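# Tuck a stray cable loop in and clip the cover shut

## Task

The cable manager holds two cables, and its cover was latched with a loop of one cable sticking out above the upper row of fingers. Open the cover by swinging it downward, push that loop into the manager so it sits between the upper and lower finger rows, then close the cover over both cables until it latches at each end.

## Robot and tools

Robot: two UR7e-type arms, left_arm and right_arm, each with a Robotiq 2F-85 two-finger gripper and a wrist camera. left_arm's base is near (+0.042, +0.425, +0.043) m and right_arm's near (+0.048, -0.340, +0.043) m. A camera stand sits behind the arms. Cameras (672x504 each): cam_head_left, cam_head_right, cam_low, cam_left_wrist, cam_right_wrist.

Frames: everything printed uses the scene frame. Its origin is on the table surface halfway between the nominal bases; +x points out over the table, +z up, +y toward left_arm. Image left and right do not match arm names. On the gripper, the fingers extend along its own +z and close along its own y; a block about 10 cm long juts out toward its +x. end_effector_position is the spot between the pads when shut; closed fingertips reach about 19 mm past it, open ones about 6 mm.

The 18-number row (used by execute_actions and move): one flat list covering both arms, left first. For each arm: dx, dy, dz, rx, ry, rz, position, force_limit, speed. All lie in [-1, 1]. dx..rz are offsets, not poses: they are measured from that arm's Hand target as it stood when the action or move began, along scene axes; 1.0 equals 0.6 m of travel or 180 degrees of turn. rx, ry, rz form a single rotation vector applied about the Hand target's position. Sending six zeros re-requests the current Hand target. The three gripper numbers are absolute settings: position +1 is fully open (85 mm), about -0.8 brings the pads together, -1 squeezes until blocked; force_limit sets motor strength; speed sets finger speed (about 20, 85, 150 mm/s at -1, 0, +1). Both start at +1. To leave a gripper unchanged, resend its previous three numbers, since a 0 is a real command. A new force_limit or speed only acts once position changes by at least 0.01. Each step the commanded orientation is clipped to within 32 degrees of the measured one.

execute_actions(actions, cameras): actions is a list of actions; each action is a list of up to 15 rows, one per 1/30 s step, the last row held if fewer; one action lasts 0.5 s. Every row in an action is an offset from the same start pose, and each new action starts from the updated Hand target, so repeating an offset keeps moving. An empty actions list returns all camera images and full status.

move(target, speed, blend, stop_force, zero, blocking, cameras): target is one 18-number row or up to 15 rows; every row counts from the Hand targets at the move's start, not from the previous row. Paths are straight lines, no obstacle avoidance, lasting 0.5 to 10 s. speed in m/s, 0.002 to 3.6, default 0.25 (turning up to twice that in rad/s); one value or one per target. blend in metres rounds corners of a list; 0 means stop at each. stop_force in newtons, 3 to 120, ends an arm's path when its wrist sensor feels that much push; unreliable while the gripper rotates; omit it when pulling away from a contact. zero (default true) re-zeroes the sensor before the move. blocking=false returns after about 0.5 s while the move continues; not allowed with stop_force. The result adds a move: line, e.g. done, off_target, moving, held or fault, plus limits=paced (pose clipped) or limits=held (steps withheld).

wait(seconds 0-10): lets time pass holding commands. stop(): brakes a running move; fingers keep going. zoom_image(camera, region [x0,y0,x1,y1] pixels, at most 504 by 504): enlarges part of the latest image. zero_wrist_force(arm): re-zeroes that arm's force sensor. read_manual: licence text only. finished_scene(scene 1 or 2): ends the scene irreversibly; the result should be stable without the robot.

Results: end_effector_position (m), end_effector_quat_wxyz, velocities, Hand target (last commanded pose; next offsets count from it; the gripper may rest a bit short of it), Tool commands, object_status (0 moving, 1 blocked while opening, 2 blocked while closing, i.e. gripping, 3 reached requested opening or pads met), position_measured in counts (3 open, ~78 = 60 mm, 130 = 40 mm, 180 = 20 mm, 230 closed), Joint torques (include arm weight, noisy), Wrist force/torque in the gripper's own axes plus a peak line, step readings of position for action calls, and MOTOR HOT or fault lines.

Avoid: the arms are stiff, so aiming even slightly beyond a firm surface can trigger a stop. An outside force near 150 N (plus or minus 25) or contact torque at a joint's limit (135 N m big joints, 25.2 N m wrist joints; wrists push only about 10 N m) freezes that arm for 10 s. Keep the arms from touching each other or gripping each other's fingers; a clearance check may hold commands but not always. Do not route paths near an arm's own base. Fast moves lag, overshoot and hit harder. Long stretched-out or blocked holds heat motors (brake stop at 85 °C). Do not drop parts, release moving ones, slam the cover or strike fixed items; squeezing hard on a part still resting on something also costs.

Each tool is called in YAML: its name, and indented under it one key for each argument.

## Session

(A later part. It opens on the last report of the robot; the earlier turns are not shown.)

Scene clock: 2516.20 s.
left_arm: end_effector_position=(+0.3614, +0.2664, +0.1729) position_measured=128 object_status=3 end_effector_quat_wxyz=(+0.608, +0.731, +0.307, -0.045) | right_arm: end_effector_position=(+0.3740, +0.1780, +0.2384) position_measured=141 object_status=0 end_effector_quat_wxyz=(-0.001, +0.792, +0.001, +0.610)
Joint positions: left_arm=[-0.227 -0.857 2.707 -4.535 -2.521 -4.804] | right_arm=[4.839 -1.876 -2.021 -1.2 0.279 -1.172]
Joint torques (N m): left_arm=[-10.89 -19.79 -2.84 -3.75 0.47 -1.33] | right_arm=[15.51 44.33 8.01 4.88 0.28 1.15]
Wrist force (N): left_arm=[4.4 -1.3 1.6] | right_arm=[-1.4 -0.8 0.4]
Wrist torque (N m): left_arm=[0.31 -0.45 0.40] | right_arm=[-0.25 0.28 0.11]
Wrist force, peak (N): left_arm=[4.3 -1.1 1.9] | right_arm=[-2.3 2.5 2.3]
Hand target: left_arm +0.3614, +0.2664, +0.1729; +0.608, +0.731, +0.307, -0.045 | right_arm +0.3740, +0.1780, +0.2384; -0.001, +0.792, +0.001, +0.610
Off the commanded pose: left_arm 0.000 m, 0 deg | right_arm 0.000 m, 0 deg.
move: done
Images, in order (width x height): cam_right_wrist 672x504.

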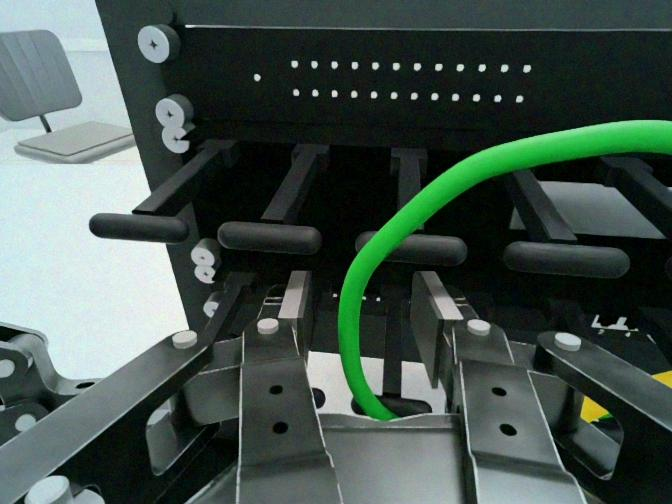

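move:
  target: [0,0,0,0,0,0,0.0,-0.5,-1,-0.0644,0,0.0173,0,0,0,-0.1,-0.6,-1]
  speed: 0.08
  cameras: ["cam_right_wrist"]

Scene clock: 2524.70 s.
left_arm: end_effector_position=(+0.3614, +0.2664, +0.1729) position_measured=128 object_status=3 end_effector_quat_wxyz=(+0.608, +0.731, +0.307, -0.045) | right_arm: end_effector_position=(+0.3354, +0.1780, +0.2488) position_measured=141 object_status=3 end_effector_quat_wxyz=(-0.001, +0.792, +0.001, +0.610)
Joint positions: left_arm=[-0.227 -0.857 2.707 -4.535 -2.521 -4.804] | right_arm=[4.915 -1.838 -1.975 -1.503 0.315 -0.943]
Joint torques (N m): left_arm=[-10.29 -19.14 -2.6 -3.77 0.54 -1.39] | right_arm=[15.35 24.01 30.1 -0.84 1.03 1.57]
Wrist force (N): left_arm=[3.9 -1.1 1.8] | right_arm=[-1.3 -1.0 -0.1]
Wrist torque (N m): left_arm=[0.33 -0.38 0.41] | right_arm=[-0.29 0.27 0.13]
Wrist force, peak (N): left_arm=[4.4 -1.2 1.8] | right_arm=[-1.6 -0.9 1.2]
Hand target: left_arm +0.3614, +0.2664, +0.1729; +0.608, +0.731, +0.307, -0.045 | right_arm +0.3354, +0.1780, +0.2487; -0.001, +0.792, +0.001, +0.610
Off the commanded pose: left_arm 0.000 m, 0 deg | right_arm 0.000 m, 0 deg.
move: done
Images, in order (width x height): cam_right_wrist 672x504.

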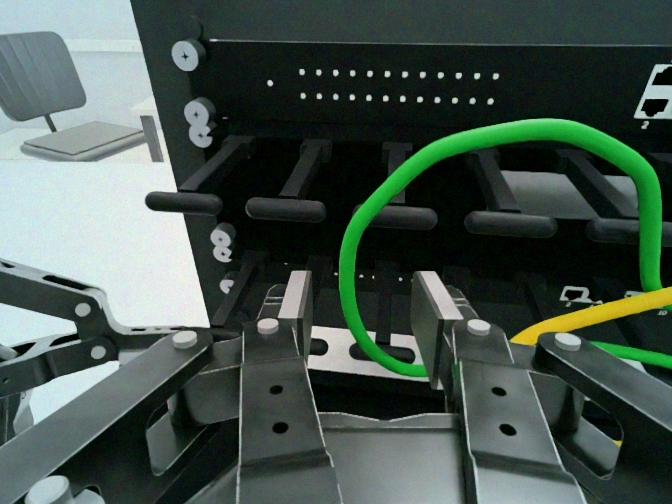

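move:
  target: [0,0,0,0,0,0,0.0,-0.5,-1,-0.12,0,0.0322,0,0,0,-0.1,-0.6,-1]
  speed: 0.08
  cameras: ["cam_right_wrist", "cam_head_left"]

Scene clock: 2529.73 s.
left_arm: end_effector_position=(+0.3614, +0.2664, +0.1729) position_measured=128 object_status=3 end_effector_quat_wxyz=(+0.608, +0.731, +0.307, -0.045) | right_arm: end_effector_position=(+0.2634, +0.1780, +0.2681) position_measured=141 object_status=3 end_effector_quat_wxyz=(-0.001, +0.792, +0.001, +0.610)
Joint positions: left_arm=[-0.227 -0.857 2.707 -4.535 -2.521 -4.804] | right_arm=[5.055 -1.818 -1.88 -1.891 0.41 -0.652]
Joint torques (N m): left_arm=[-10.8 -18.79 -2.51 -3.61 0.61 -1.22] | right_arm=[16.61 23.57 30.85 -1.66 1.37 1.22]
Wrist force (N): left_arm=[4.2 -1.1 1.6] | right_arm=[-1.2 -0.9 0.2]
Wrist torque (N m): left_arm=[0.33 -0.42 0.40] | right_arm=[-0.26 0.24 0.14]
Wrist force, peak (N): left_arm=[4.3 -1.3 1.8] | right_arm=[-1.9 -0.7 -0.5]
Hand target: left_arm +0.3614, +0.2664, +0.1729; +0.608, +0.731, +0.307, -0.045 | right_arm +0.2634, +0.1780, +0.2681; -0.001, +0.792, +0.001, +0.610
Off the commanded pose: left_arm 0.000 m, 0 deg | right_arm 0.000 m, 0 deg.
move: done
Images, in order (width x height): cam_head_left 672x504, cam_right_wrist 672x504.

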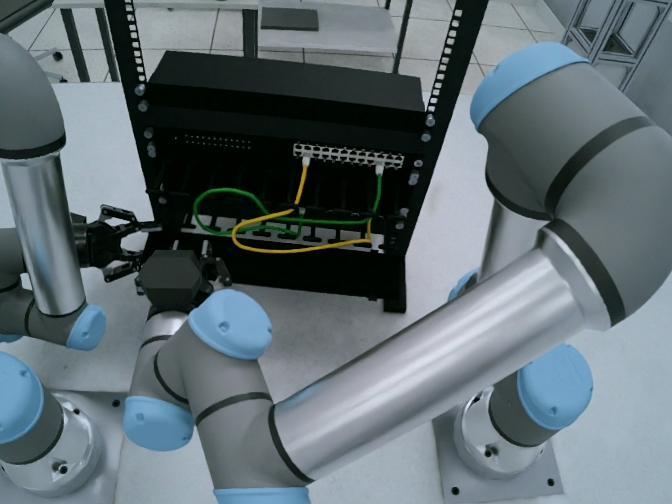

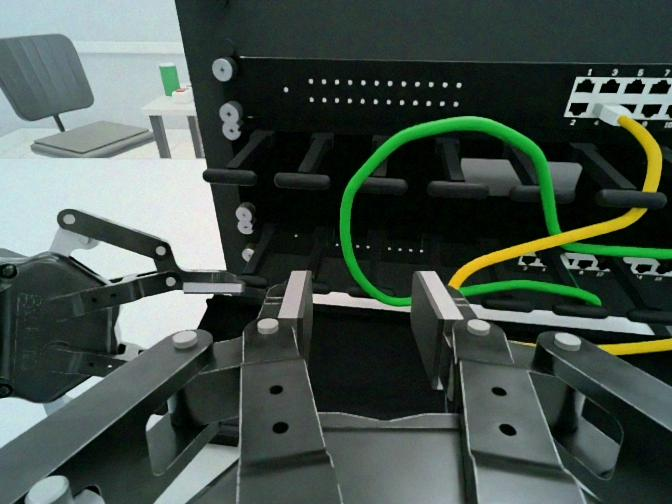

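move:
  target:
    - [0,0,0,0,0,0,0.0,-0.5,-1,-0.0473,-0.2467,-0.055,-0.00574,-0.0832,-0.0435,-1,-0.6,-0.8]
    - [0,0,0,0,0,0,0.0,-0.5,-1,-0.0473,-0.2467,-0.1968,-0.00574,-0.0832,-0.0435,-1,-0.6,-0.8]
  speed: 0.12
  cameras: ["all"]

Scene clock: 2628.27 s.
left_arm: end_effector_position=(+0.3614, +0.2664, +0.1729) position_measured=128 object_status=3 end_effector_quat_wxyz=(+0.608, +0.731, +0.307, -0.045) | right_arm: end_effector_position=(+0.2349, +0.0300, +0.1501) position_measured=231 object_status=3 end_effector_quat_wxyz=(+0.048, +0.704, -0.047, +0.707)
Joint positions: left_arm=[-0.227 -0.857 2.707 -4.535 -2.521 -4.804] | right_arm=[5.228 -2.03 -2.147 -2.113 0.633 0.005]
Joint torques (N m): left_arm=[-11.01 -19.17 -2.19 -3.74 0.39 -1.32] | right_arm=[-1.07 21.19 -0.54 1.39 -1.82 -1.39]
Wrist force (N): left_arm=[4.1 -1.1 1.8] | right_arm=[-1.5 -0.9 0.3]
Wrist torque (N m): left_arm=[0.33 -0.40 0.40] | right_arm=[-0.25 0.23 0.15]
Wrist force, peak (N): left_arm=[4.4 -1.5 1.8] | right_arm=[-2.8 -0.7 0.3]
Hand target: left_arm +0.3614, +0.2664, +0.1729; +0.608, +0.731, +0.307, -0.045 | right_arm +0.2350, +0.0300, +0.1500; +0.048, +0.704, -0.047, +0.707
Off the commanded pose: left_arm 0.000 m, 0 deg | right_arm 0.000 m, 0 deg.
move: done

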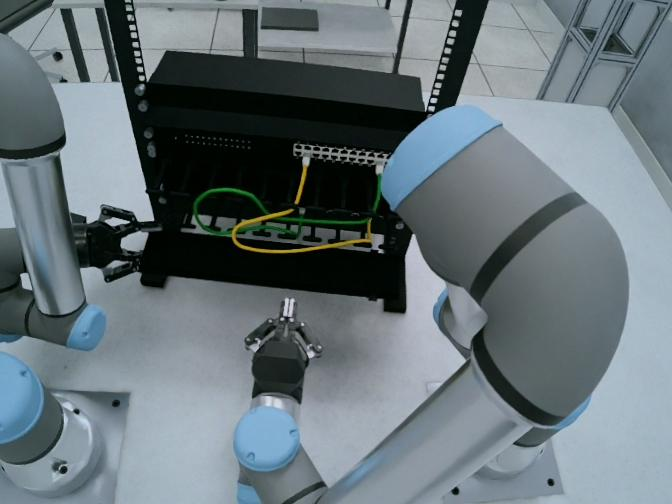

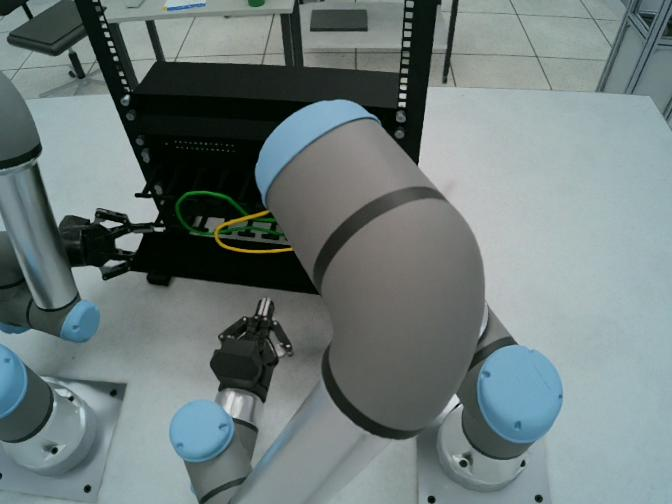

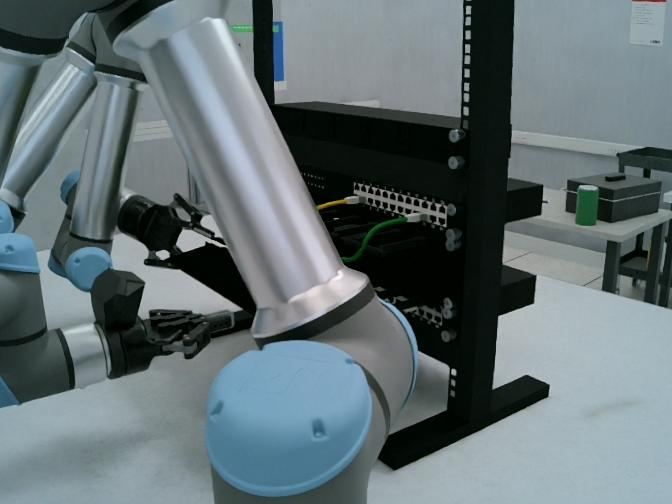

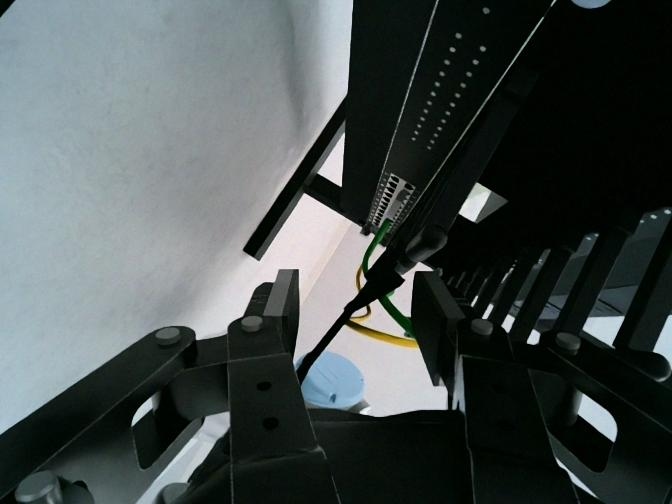

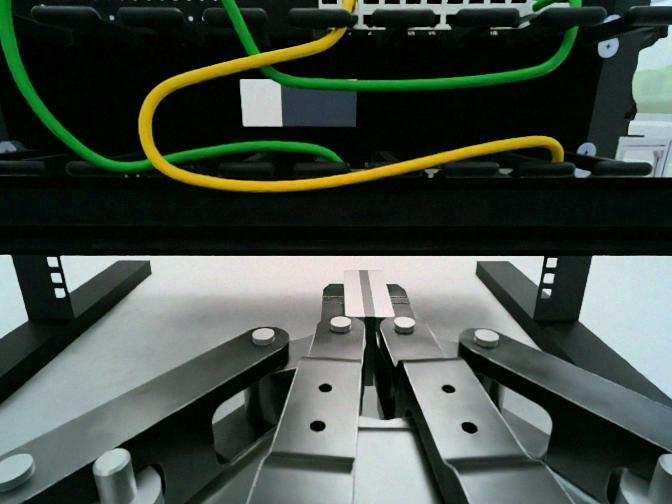

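zoom_image:
  camera: "cam_low"
  region: [80, 150, 480, 450]

zoom_image:
  camera: "cam_right_wrist"
  region: [0, 0, 504, 280]

Scaled by 1.260 from the camera's 672x504 image, which has a finer 960x720 frame.

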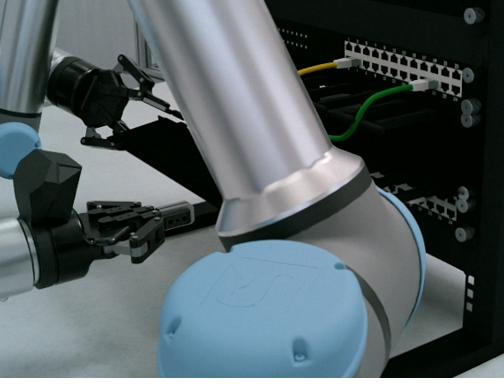

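Scaled by 1.000.

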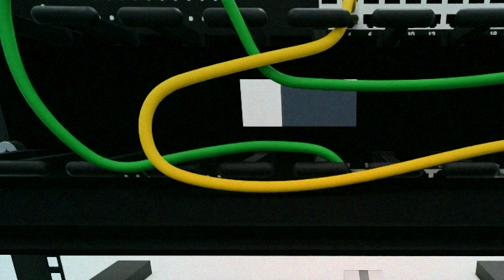

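move:
  target: [0,0,0,0,0,0,0.0,-0.5,-1,0.1283,0,0,0,0,0,-1,-0.6,-0.8]
  speed: 0.08
  stop_force: 10
  cameras: ["cam_right_wrist","cam_low"]

Scene clock: 2647.73 s.
left_arm: end_effector_position=(+0.3614, +0.2664, +0.1729) position_measured=128 object_status=3 end_effector_quat_wxyz=(+0.608, +0.731, +0.307, -0.045) | right_arm: end_effector_position=(+0.2886, +0.0289, +0.1499) position_measured=231 object_status=3 end_effector_quat_wxyz=(+0.049, +0.704, -0.049, +0.707)
Joint positions: left_arm=[-0.227 -0.857 2.707 -4.535 -2.521 -4.804] | right_arm=[5.101 -2.022 -2.163 -2.105 0.51 0.007]
Joint torques (N m): left_arm=[-10.97 -19.13 -2.09 -2.82 0.55 -1.46] | right_arm=[-1.37 31.4 10.06 -0.93 -0.22 0.02]
Wrist force (N): left_arm=[3.4 -0.3 1.9] | right_arm=[-2.3 -0.3 0.5]
Wrist torque (N m): left_arm=[0.31 -0.40 0.38] | right_arm=[-0.21 0.24 0.11]
Wrist force, peak (N): left_arm=[4.3 -1.4 1.9] | right_arm=[-31.0 51.2 -187.4]
Hand target: left_arm +0.3614, +0.2664, +0.1729; +0.608, +0.731, +0.307, -0.045 | right_arm +0.2886, +0.0289, +0.1499; +0.049, +0.704, -0.049, +0.707 (not the last commanded pose)
Tool commands: left_gripper/position=+0.0 left_gripper/force_limit=-0.5 left_gripper/speed=-1.0 right_gripper/position=-1.0 right_gripper/force_limit=-0.6 right_gripper/speed=-0.796078
Off the commanded pose: left_arm 0.000 m, 0 deg | right_arm 0.023 m, 0 deg.
FORCE FAULT: contact force on the right arm reached its limit, and that arm stopped. The contact can be on any part of that arm, not only on its tool. That arm's remaining commands of this call were not run. That arm is still stopped at the end of this call. That arm stays stopped for about 10 more seconds. Until then a move that you send moves the other arm only, and its call returns only when the move has ended. Once the stop has ended, the next robot result says so. If the stop ends while you think or write, that arm runs what you send next, counted from a new Hand target: where the arm stands when the stop ends. While its stop runs, that arm takes no new command, but its gripper still runs the gripper command that each later call begins with. Until it ends, the stop uses up actions while you think or wait. An arm that is not stopped still takes commands.
move: fault (right_arm)
Images, in order (width x height): cam_low 672x504, cam_right_wrist 672x504.

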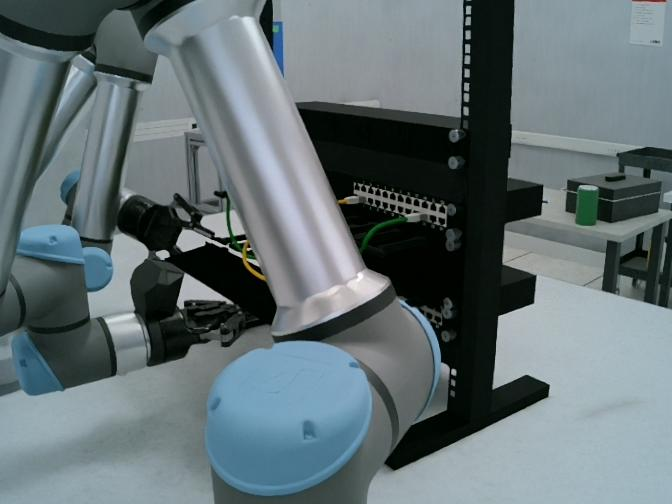

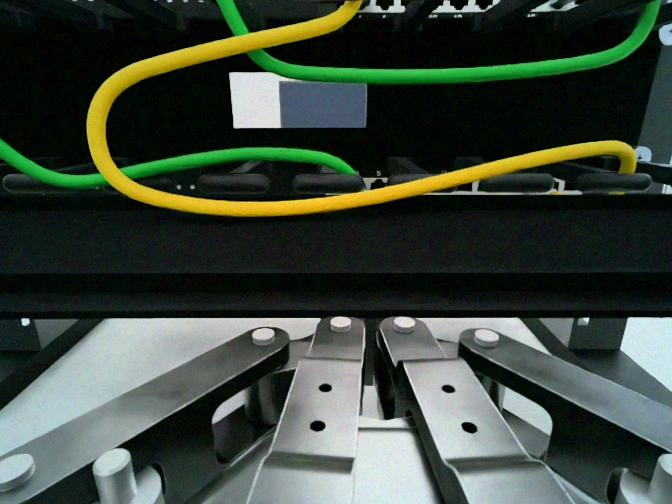

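wait:
  seconds: 3
  cameras: ["cam_right_wrist","cam_left_wrist"]

Scene clock: 2672.97 s.
left_arm: end_effector_position=(+0.3614, +0.2664, +0.1729) position_measured=128 object_status=3 end_effector_quat_wxyz=(+0.608, +0.731, +0.307, -0.045) | right_arm: end_effector_position=(+0.2886, +0.0289, +0.1499) position_measured=231 object_status=3 end_effector_quat_wxyz=(+0.049, +0.704, -0.049, +0.707)
Joint positions: left_arm=[-0.227 -0.857 2.707 -4.535 -2.521 -4.804] | right_arm=[5.101 -2.022 -2.163 -2.105 0.51 0.007]
Joint torques (N m): left_arm=[-10.05 -18.54 0.09 -1.74 0.61 -1.47] | right_arm=[0.23 31.27 9.94 -0.9 0.13 -0.2]
Wrist force (N): left_arm=[3.3 -0.2 1.7] | right_arm=[-3.4 -1.3 -0.7]
Wrist torque (N m): left_arm=[0.33 -0.36 0.38] | right_arm=[-0.37 0.41 0.11]
Wrist force, peak (N): left_arm=[3.5 -0.1 2.0] | right_arm=[-3.8 -1.9 -0.5]
Hand target: left_arm +0.3614, +0.2664, +0.1729; +0.608, +0.731, +0.307, -0.045 | right_arm +0.2886, +0.0289, +0.1499; +0.049, +0.704, -0.049, +0.707 (not the last commanded pose)
Tool commands: left_gripper/position=+0.0 left_gripper/force_limit=-0.5 left_gripper/speed=-1.0 right_gripper/position=-1.0 right_gripper/force_limit=-0.6 right_gripper/speed=-0.796078
Off the commanded pose: left_arm 0.000 m, 0 deg | right_arm 0.023 m, 0 deg.
FORCE FAULT, CONTINUED: the right arm's stop, for the force fault that an earlier result reported, is over. The rest of the stop counts as 19 of the actions that you can send in this scene. During its stop the right arm's controller moved it back a little. That arm's target is now where it stood when the stop ended, not its last command. That arm accepts commands again.
wait: 3.00 s; at rest from the start
Images, in order (width x height): cam_left_wrist 672x504, cam_right_wrist 672x504.

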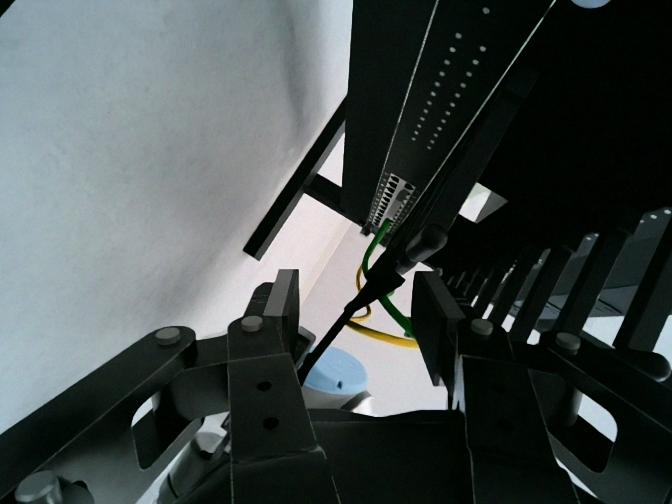

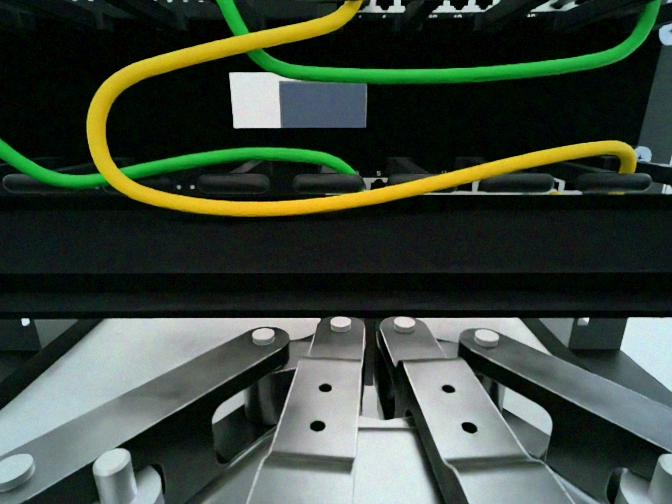

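zoom_image:
  camera: "cam_right_wrist"
  region: [200, 160, 560, 430]

zoom_image:
  camera: "cam_left_wrist"
  region: [240, 180, 520, 430]

Scaled by 1.400 from the camera's 672x504 image, which has a finer 960x720 frame.

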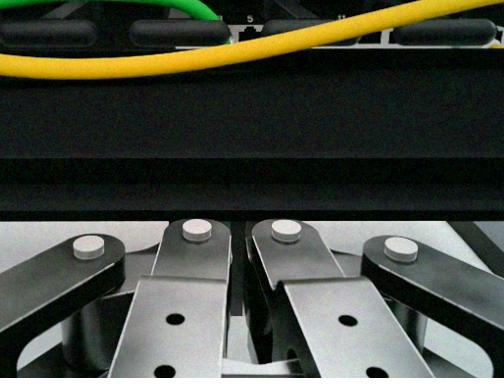

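Scaled by 1.800 from the camera's 672x504 image, which has a finer 960x720 frame.

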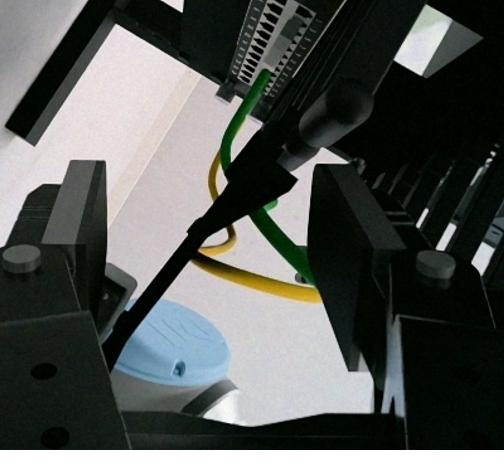

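move:
  target:
    - [0,0,0,0,0,0,0.0,-0.5,-1,-0.1,0.0,-0.005,0,0,0,-1,-0.6,-0.8]
    - [0,0,0,0,0,0,0.0,-0.5,-1,-0.1,0.0,-0.09,0,0,0,-1,-0.6,-0.8]
  speed: 0.06
  cameras: ["cam_right_wrist","cam_left_wrist"]

Scene clock: 2755.93 s.
left_arm: end_effector_position=(+0.3614, +0.2664, +0.1729) position_measured=128 object_status=3 end_effector_quat_wxyz=(+0.608, +0.731, +0.307, -0.045) | right_arm: end_effector_position=(+0.2286, +0.0289, +0.0959) position_measured=231 object_status=3 end_effector_quat_wxyz=(+0.049, +0.704, -0.049, +0.707)
Joint positions: left_arm=[-0.227 -0.857 2.707 -4.535 -2.521 -4.804] | right_arm=[5.242 -2.167 -2.151 -1.971 0.651 0.005]
Joint torques (N m): left_arm=[-10.25 -18.96 1.1 -1.74 0.31 -1.3] | right_arm=[14.56 23.65 17.77 1.2 2.12 -0.44]
Wrist force (N): left_arm=[4.0 -0.9 2.1] | right_arm=[-2.5 -2.0 -0.5]
Wrist torque (N m): left_arm=[0.34 -0.38 0.40] | right_arm=[-0.43 0.39 0.28]
Wrist force, peak (N): left_arm=[4.3 -1.1 2.3] | right_arm=[-3.8 -1.6 -0.4]
Hand target: left_arm +0.3614, +0.2664, +0.1729; +0.608, +0.731, +0.307, -0.045 | right_arm +0.2286, +0.0289, +0.0959; +0.049, +0.704, -0.049, +0.707
Off the commanded pose: left_arm 0.000 m, 0 deg | right_arm 0.000 m, 0 deg.
move: done
Images, in order (width x height): cam_left_wrist 672x504, cam_right_wrist 672x504.

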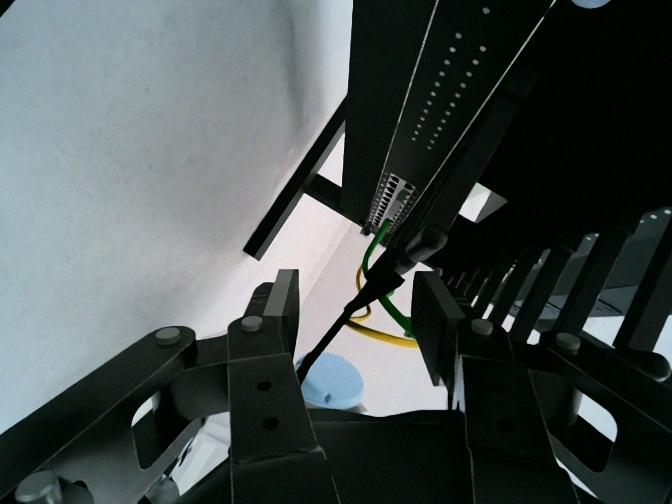

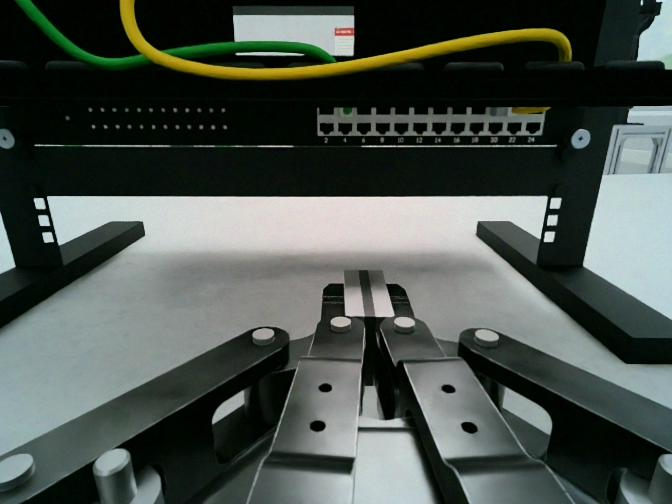

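move:
  target: [-0.0095,0.00135,0.032,0,0,0,0.0,-0.5,-1,0.0107,0.0,0.0734,0,0,0,-1,-0.6,-0.8]
  speed: 0.06
  cameras: ["cam_right_wrist","cam_left_wrist"]

Scene clock: 2796.37 s.
left_arm: end_effector_position=(+0.3557, +0.2673, +0.1921) position_measured=128 object_status=3 end_effector_quat_wxyz=(+0.608, +0.731, +0.307, -0.045) | right_arm: end_effector_position=(+0.2350, +0.0289, +0.1399) position_measured=231 object_status=3 end_effector_quat_wxyz=(+0.049, +0.704, -0.049, +0.707)
Joint positions: left_arm=[-0.23 -0.956 2.734 -4.466 -2.518 -4.806] | right_arm=[5.227 -2.054 -2.15 -2.084 0.636 0.005]
Joint torques (N m): left_arm=[-12.42 -29.16 12.3 -1.19 0.07 1.48] | right_arm=[-15.94 42.33 19.21 -3.67 -2.3 1.23]
Wrist force (N): left_arm=[4.3 -1.3 1.9] | right_arm=[-2.3 -1.9 -0.5]
Wrist torque (N m): left_arm=[0.32 -0.42 0.40] | right_arm=[-0.40 0.35 0.27]
Wrist force, peak (N): left_arm=[4.8 -1.4 2.3] | right_arm=[-3.5 -1.8 -0.6]
Hand target: left_arm +0.3557, +0.2673, +0.1921; +0.608, +0.731, +0.307, -0.045 | right_arm +0.2350, +0.0289, +0.1399; +0.049, +0.704, -0.049, +0.707
Off the commanded pose: left_arm 0.000 m, 0 deg | right_arm 0.000 m, 0 deg.
move: done
Images, in order (width x height): cam_left_wrist 672x504, cam_right_wrist 672x504.

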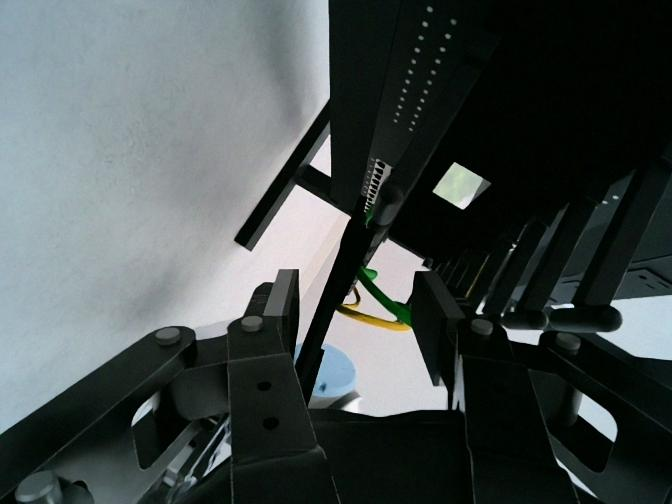

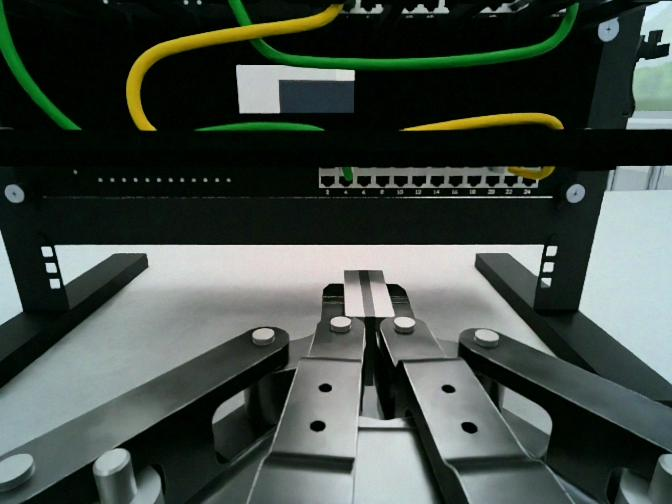

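move:
  target: [0,0,0,0,0,0,0.0,-0.5,-1,0.125,0.0,0.0,0,0,0,-1,-0.6,-0.8]
  speed: 0.05
  stop_force: 5
  cameras: ["cam_right_wrist","cam_low"]

Scene clock: 2805.83 s.
left_arm: end_effector_position=(+0.3557, +0.2673, +0.1921) position_measured=128 object_status=3 end_effector_quat_wxyz=(+0.608, +0.731, +0.307, -0.045) | right_arm: end_effector_position=(+0.3100, +0.0289, +0.1399) position_measured=231 object_status=3 end_effector_quat_wxyz=(+0.049, +0.704, -0.049, +0.707)
Joint positions: left_arm=[-0.23 -0.956 2.734 -4.466 -2.518 -4.806] | right_arm=[5.048 -2.046 -2.166 -2.078 0.457 0.008]
Joint torques (N m): left_arm=[5.09 -30.04 12.4 -1.23 -1.98 1.39] | right_arm=[-13.36 22.48 20.82 -3.46 -2.15 1.39]
Wrist force (N): left_arm=[4.2 -1.4 2.0] | right_arm=[-2.2 -1.9 -0.5]
Wrist torque (N m): left_arm=[0.30 -0.39 0.40] | right_arm=[-0.42 0.33 0.11]
Wrist force, peak (N): left_arm=[4.5 -1.4 2.3] | right_arm=[-2.6 -2.4 -0.2]
Hand target: left_arm +0.3557, +0.2673, +0.1921; +0.608, +0.731, +0.307, -0.045 | right_arm +0.3100, +0.0289, +0.1399; +0.049, +0.704, -0.049, +0.707
Off the commanded pose: left_arm 0.000 m, 0 deg | right_arm 0.000 m, 0 deg.
move: done
Images, in order (width x height): cam_low 672x504, cam_right_wrist 672x504.

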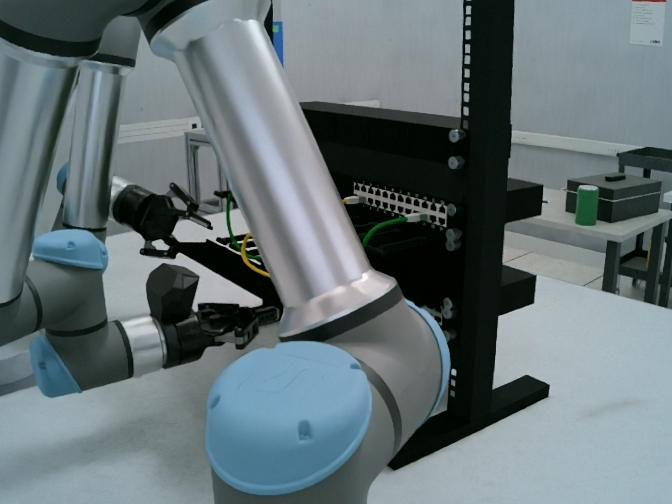

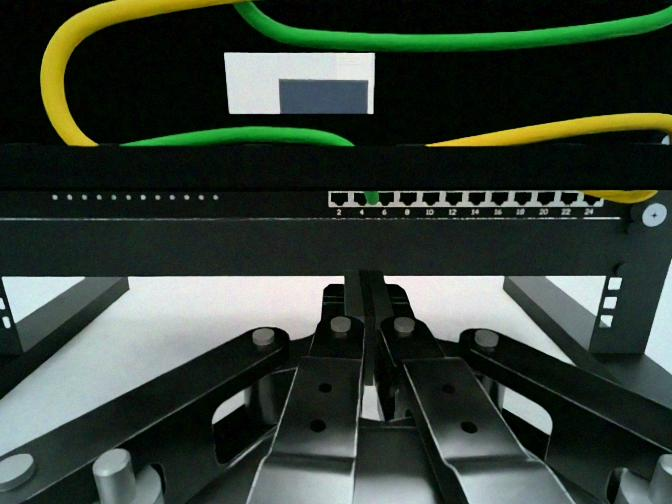

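move:
  target: [0,0,0,0,0,0,0.0,-0.5,-1,0,0.0,0.0833,0,0,0,-1,-0.6,-0.8]
  speed: 0.02
  stop_force: 3
  cameras: ["cam_right_wrist","cam_left_wrist"]

Scene clock: 2813.53 s.
left_arm: end_effector_position=(+0.3557, +0.2673, +0.1921) position_measured=128 object_status=3 end_effector_quat_wxyz=(+0.608, +0.731, +0.307, -0.045) | right_arm: end_effector_position=(+0.3101, +0.0289, +0.1678) position_measured=231 object_status=3 end_effector_quat_wxyz=(+0.049, +0.704, -0.049, +0.707)
Joint positions: left_arm=[-0.23 -0.956 2.734 -4.466 -2.518 -4.806] | right_arm=[5.048 -1.978 -2.157 -2.156 0.457 0.007]
Joint torques (N m): left_arm=[5.18 -27.3 11.69 -1.26 -2.01 1.27] | right_arm=[-9.15 21.66 0.49 1.62 -1.78 -1.23]
Wrist force (N): left_arm=[3.3 -0.2 1.6] | right_arm=[-4.4 -2.9 -1.3]
Wrist torque (N m): left_arm=[0.33 -0.38 0.37] | right_arm=[-0.41 0.39 0.08]
Wrist force, peak (N): left_arm=[4.6 -1.5 2.0] | right_arm=[-5.7 -2.2 0.4]
Hand target: left_arm +0.3557, +0.2673, +0.1921; +0.608, +0.731, +0.307, -0.045 | right_arm +0.3101, +0.0289, +0.1678; +0.049, +0.704, -0.049, +0.707 (not the last commanded pose)
Off the commanded pose: left_arm 0.000 m, 0 deg | right_arm 0.022 m, 0 deg.
move: contact (right_arm)
Images, in order (width x height): cam_left_wrist 672x504, cam_right_wrist 672x504.

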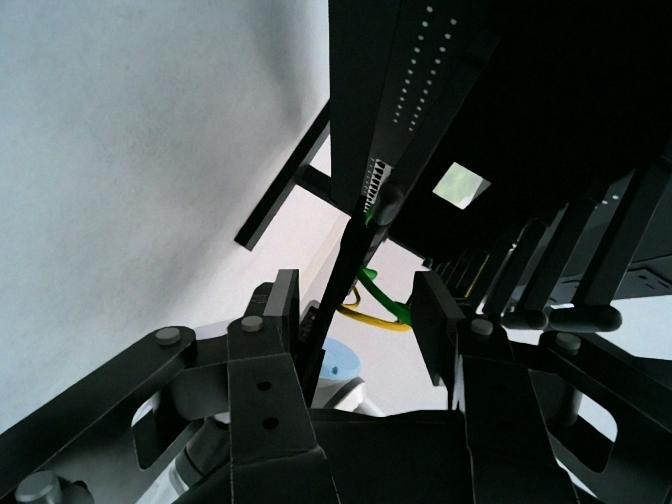

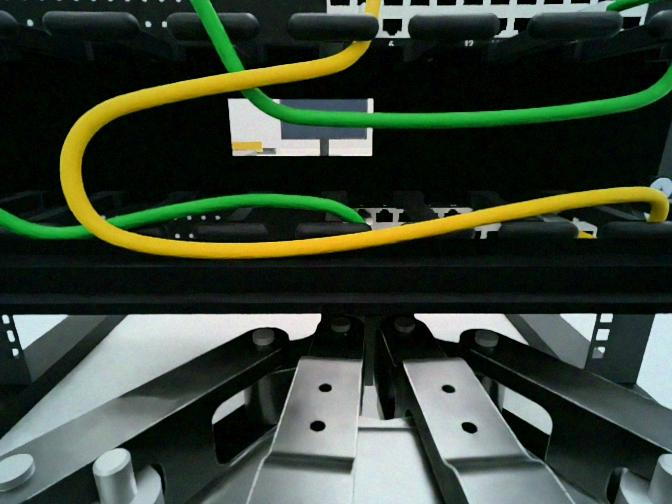

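move:
  target:
    - [0.0067,0.055,-0.005,0,0,0,0.0,-0.5,-1,0,0,0.0,0,0,0,-1,-0.6,-0.8]
    - [-0.0345,0.1045,0.0965,-0.0560,0.3375,-0.0572,0.0,-0.5,-1,0,0,0.0,0,0,0,-1,-0.6,-0.8]
  speed: 0.12
  cameras: ["cam_right_wrist","cam_left_wrist","cam_head_left"]

Scene clock: 2861.57 s.
left_arm: end_effector_position=(+0.3350, +0.3299, +0.2500) position_measured=128 object_status=3 end_effector_quat_wxyz=(+0.423, +0.578, +0.503, -0.485) | right_arm: end_effector_position=(+0.3101, +0.0289, +0.1678) position_measured=231 object_status=3 end_effector_quat_wxyz=(+0.049, +0.704, -0.049, +0.707)
Joint positions: left_arm=[0.087 -1.623 2.347 -1.437 -2.875 -3.836] | right_arm=[5.048 -1.978 -2.157 -2.156 0.457 0.007]
Joint torques (N m): left_arm=[9.18 -8.55 -28.16 -0.24 0.13 1.5] | right_arm=[11.73 21.4 -0.51 1.55 2.21 -0.88]
Wrist force (N): left_arm=[3.4 2.1 2.2] | right_arm=[-4.5 -3.1 -1.6]
Wrist torque (N m): left_arm=[0.50 -0.26 0.18] | right_arm=[-0.43 0.40 0.08]
Wrist force, peak (N): left_arm=[3.5 2.4 2.4] | right_arm=[-5.1 -3.1 -1.9]
Hand target: left_arm +0.3350, +0.3300, +0.2500; +0.423, +0.578, +0.503, -0.485 | right_arm +0.3101, +0.0289, +0.1678; +0.049, +0.704, -0.049, +0.707
Off the commanded pose: left_arm 0.000 m, 0 deg | right_arm 0.000 m, 0 deg.
move: done
Images, in order (width x height): cam_head_left 672x504, cam_left_wrist 672x504, cam_right_wrist 672x504.

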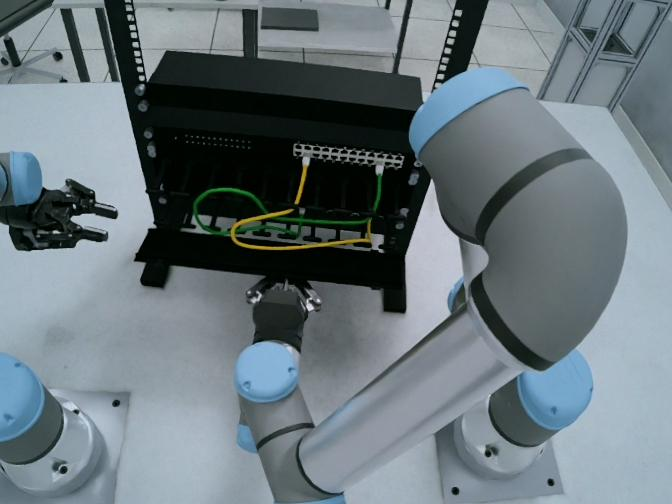

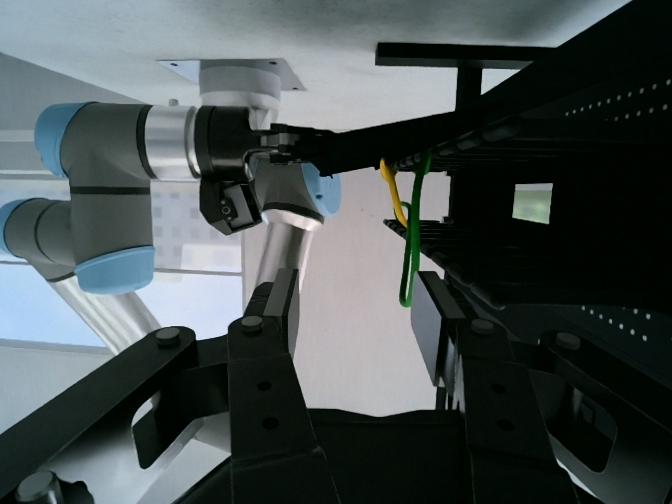

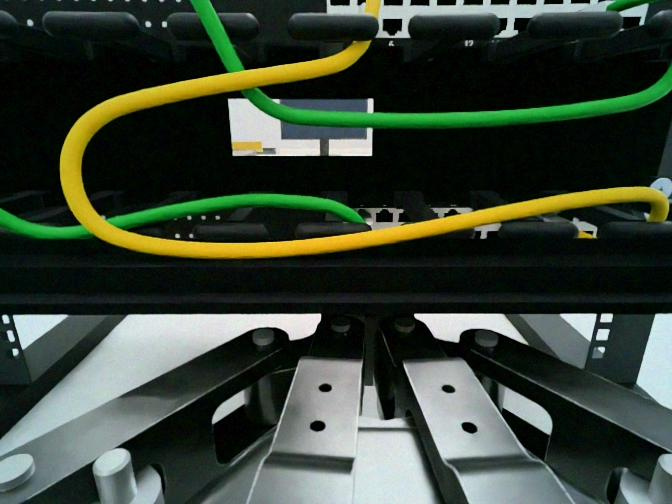

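move:
  target: [0.0333,-0.15,-0.0333,0,0,0,-0.2,-0.5,-1,0,0,0.0,0,0,0,-1,-0.6,-0.8]
  speed: 0.08
  cameras: ["cam_left_wrist"]

Scene clock: 2897.47 s.
left_arm: end_effector_position=(+0.3550, +0.2401, +0.2301) position_measured=154 object_status=3 end_effector_quat_wxyz=(+0.422, +0.578, +0.502, -0.485) | right_arm: end_effector_position=(+0.3101, +0.0289, +0.1678) position_measured=231 object_status=3 end_effector_quat_wxyz=(+0.049, +0.704, -0.049, +0.707)
Joint positions: left_arm=[-0.179 -1.304 2.559 -3.158 -2.958 -5.048] | right_arm=[5.048 -1.978 -2.157 -2.156 0.457 0.007]
Joint torques (N m): left_arm=[-13.01 -13.77 -0.59 -3.95 -0.48 -1.5] | right_arm=[11.77 22.23 0.58 1.4 2.07 -0.89]
Wrist force (N): left_arm=[3.6 1.8 2.3] | right_arm=[-4.6 -3.0 -1.6]
Wrist torque (N m): left_arm=[0.47 -0.31 0.25] | right_arm=[-0.43 0.43 0.07]
Wrist force, peak (N): left_arm=[3.7 2.6 3.4] | right_arm=[-4.7 -3.3 -1.6]
Hand target: left_arm +0.3550, +0.2400, +0.2301; +0.423, +0.578, +0.503, -0.485 | right_arm +0.3101, +0.0289, +0.1678; +0.049, +0.704, -0.049, +0.707
Off the commanded pose: left_arm 0.000 m, 0 deg | right_arm 0.000 m, 0 deg.
move: done
Images, in order (width x height): cam_left_wrist 672x504.

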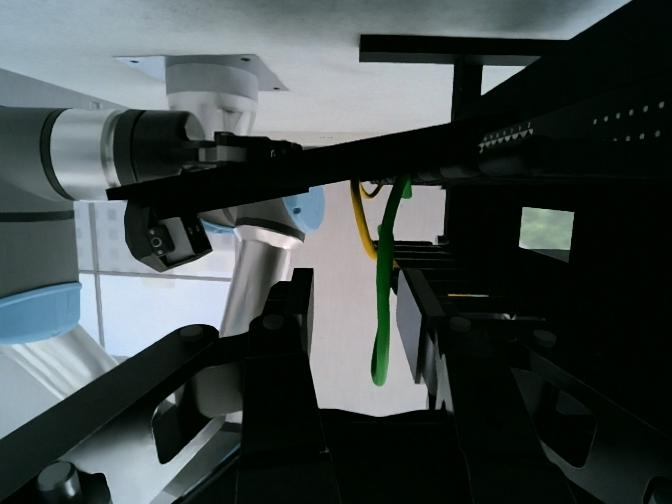

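move:
  target: [-0.0667,0.0167,0.003,0,0,0.25,-0.2,-0.5,-1,0,0,0.0,0,0,0,-1,-0.6,-0.8]
  speed: 0.1
  cameras: ["cam_left_wrist","cam_head_left"]

Scene clock: 2942.33 s.
left_arm: end_effector_position=(+0.3320, +0.2459, +0.2313) position_measured=154 object_status=3 end_effector_quat_wxyz=(+0.518, +0.453, +0.618, -0.380) | right_arm: end_effector_position=(+0.3101, +0.0289, +0.1678) position_measured=231 object_status=3 end_effector_quat_wxyz=(+0.049, +0.704, -0.049, +0.707)
Joint positions: left_arm=[-0.34 -1.012 2.775 -4.626 -2.454 -6.065] | right_arm=[5.048 -1.978 -2.157 -2.156 0.457 0.007]
Joint torques (N m): left_arm=[9.56 -27.41 -6.3 -0.79 -1.92 1.44] | right_arm=[12.34 21.97 -0.54 1.09 2.16 -0.94]
Wrist force (N): left_arm=[3.5 2.0 2.4] | right_arm=[-4.4 -3.0 -1.6]
Wrist torque (N m): left_arm=[0.49 -0.29 0.18] | right_arm=[-0.42 0.39 0.08]
Wrist force, peak (N): left_arm=[3.8 2.2 2.4] | right_arm=[-5.0 -3.0 -1.7]
Hand target: left_arm +0.3320, +0.2460, +0.2313; +0.518, +0.453, +0.618, -0.380 (not the last commanded pose) | right_arm +0.3101, +0.0289, +0.1678; +0.049, +0.704, -0.049, +0.707
Off the commanded pose: left_arm 0.018 m, 20 deg | right_arm 0.000 m, 0 deg.
move: held (left_arm; a check stopped the path); limits=held
pose unreachable (left arm): on one or more control steps of this call, first in action 0 (counted from 0), this arm could not follow its commanded pose, so it was not sent that pose on those steps. It may still have moved: this result reports where it is.
cause: moving toward the commanded pose would bring two parts of the arm too close to each other (joints 3 (elbow) to 5 (wrist 2) lie between them).
Images, in order (width x height): cam_head_left 672x504, cam_left_wrist 672x504.

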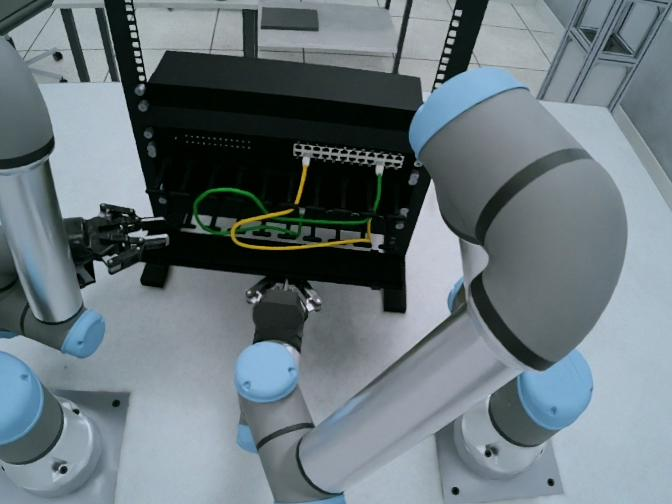

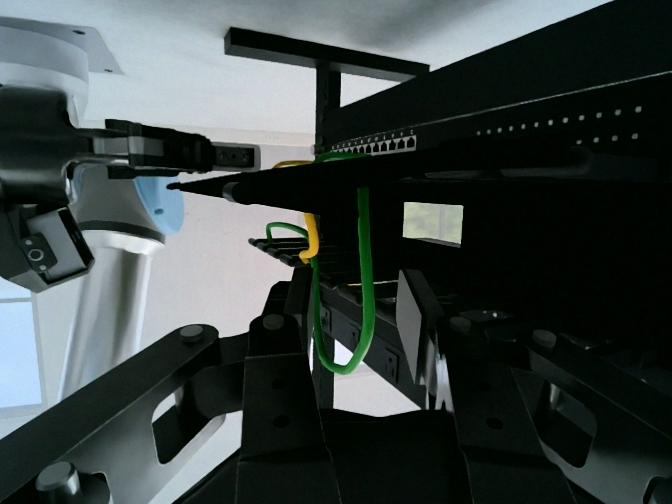

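move:
  target: [0.0383,-0.0925,-0.0147,0,0,0,-0.2,-0.5,-1,0,0,0.0,0,0,0,-1,-0.6,-0.8]
  speed: 0.04
  stop_force: 6
  cameras: ["cam_left_wrist","cam_head_left","cam_right_wrist"]

Scene clock: 2977.80 s.
left_arm: end_effector_position=(+0.3550, +0.1905, +0.2225) position_measured=154 object_status=3 end_effector_quat_wxyz=(+0.518, +0.453, +0.618, -0.380) | right_arm: end_effector_position=(+0.3101, +0.0289, +0.1678) position_measured=231 object_status=3 end_effector_quat_wxyz=(+0.049, +0.704, -0.049, +0.707)
Joint positions: left_arm=[-0.551 -0.976 2.714 -4.653 -2.25 -6.14] | right_arm=[5.048 -1.978 -2.157 -2.156 0.457 0.007]
Joint torques (N m): left_arm=[-13 -17.66 -7.13 -0.87 1.19 -1.43] | right_arm=[13.04 21.26 -1.24 1.11 2.24 -0.73]
Wrist force (N): left_arm=[3.2 2.2 2.4] | right_arm=[-4.6 -3.0 -1.2]
Wrist torque (N m): left_arm=[0.53 -0.23 0.26] | right_arm=[-0.42 0.41 0.08]
Wrist force, peak (N): left_arm=[3.5 2.2 3.0] | right_arm=[-5.1 -3.1 -1.4]
Hand target: left_arm +0.3550, +0.1905, +0.2225; +0.518, +0.453, +0.618, -0.380 | right_arm +0.3101, +0.0289, +0.1678; +0.049, +0.704, -0.049, +0.707
Off the commanded pose: left_arm 0.000 m, 0 deg | right_arm 0.000 m, 0 deg.
move: done
Images, in order (width x height): cam_head_left 672x504, cam_left_wrist 672x504, cam_right_wrist 672x504.

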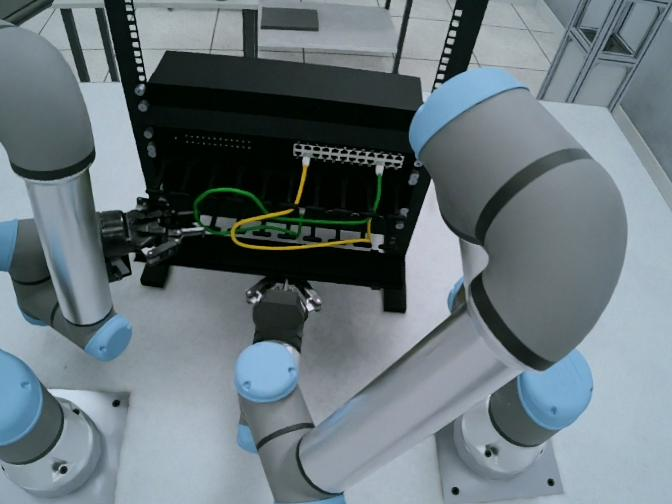

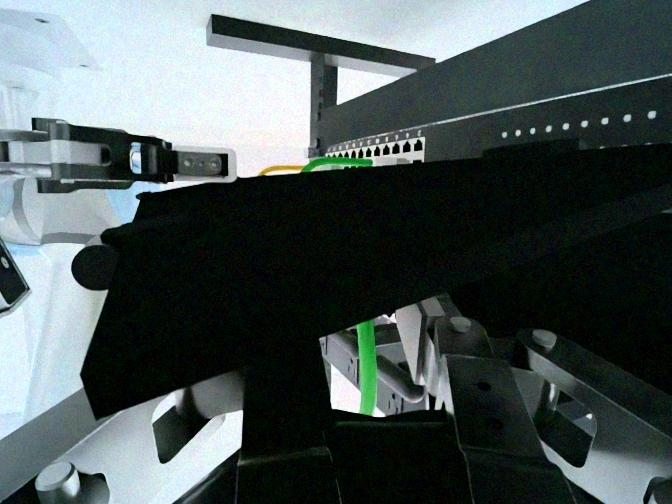

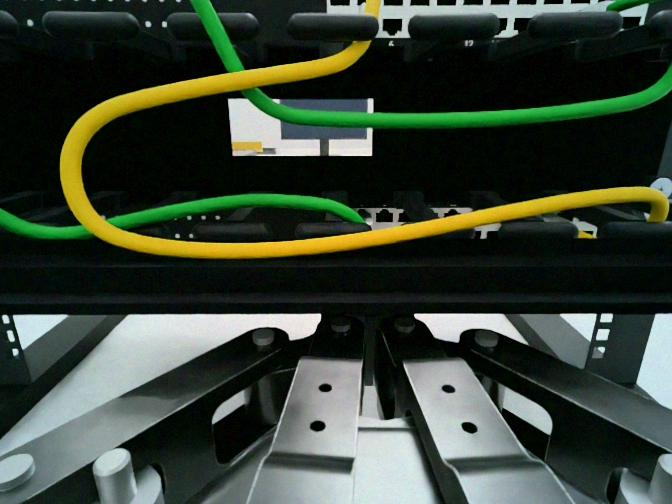

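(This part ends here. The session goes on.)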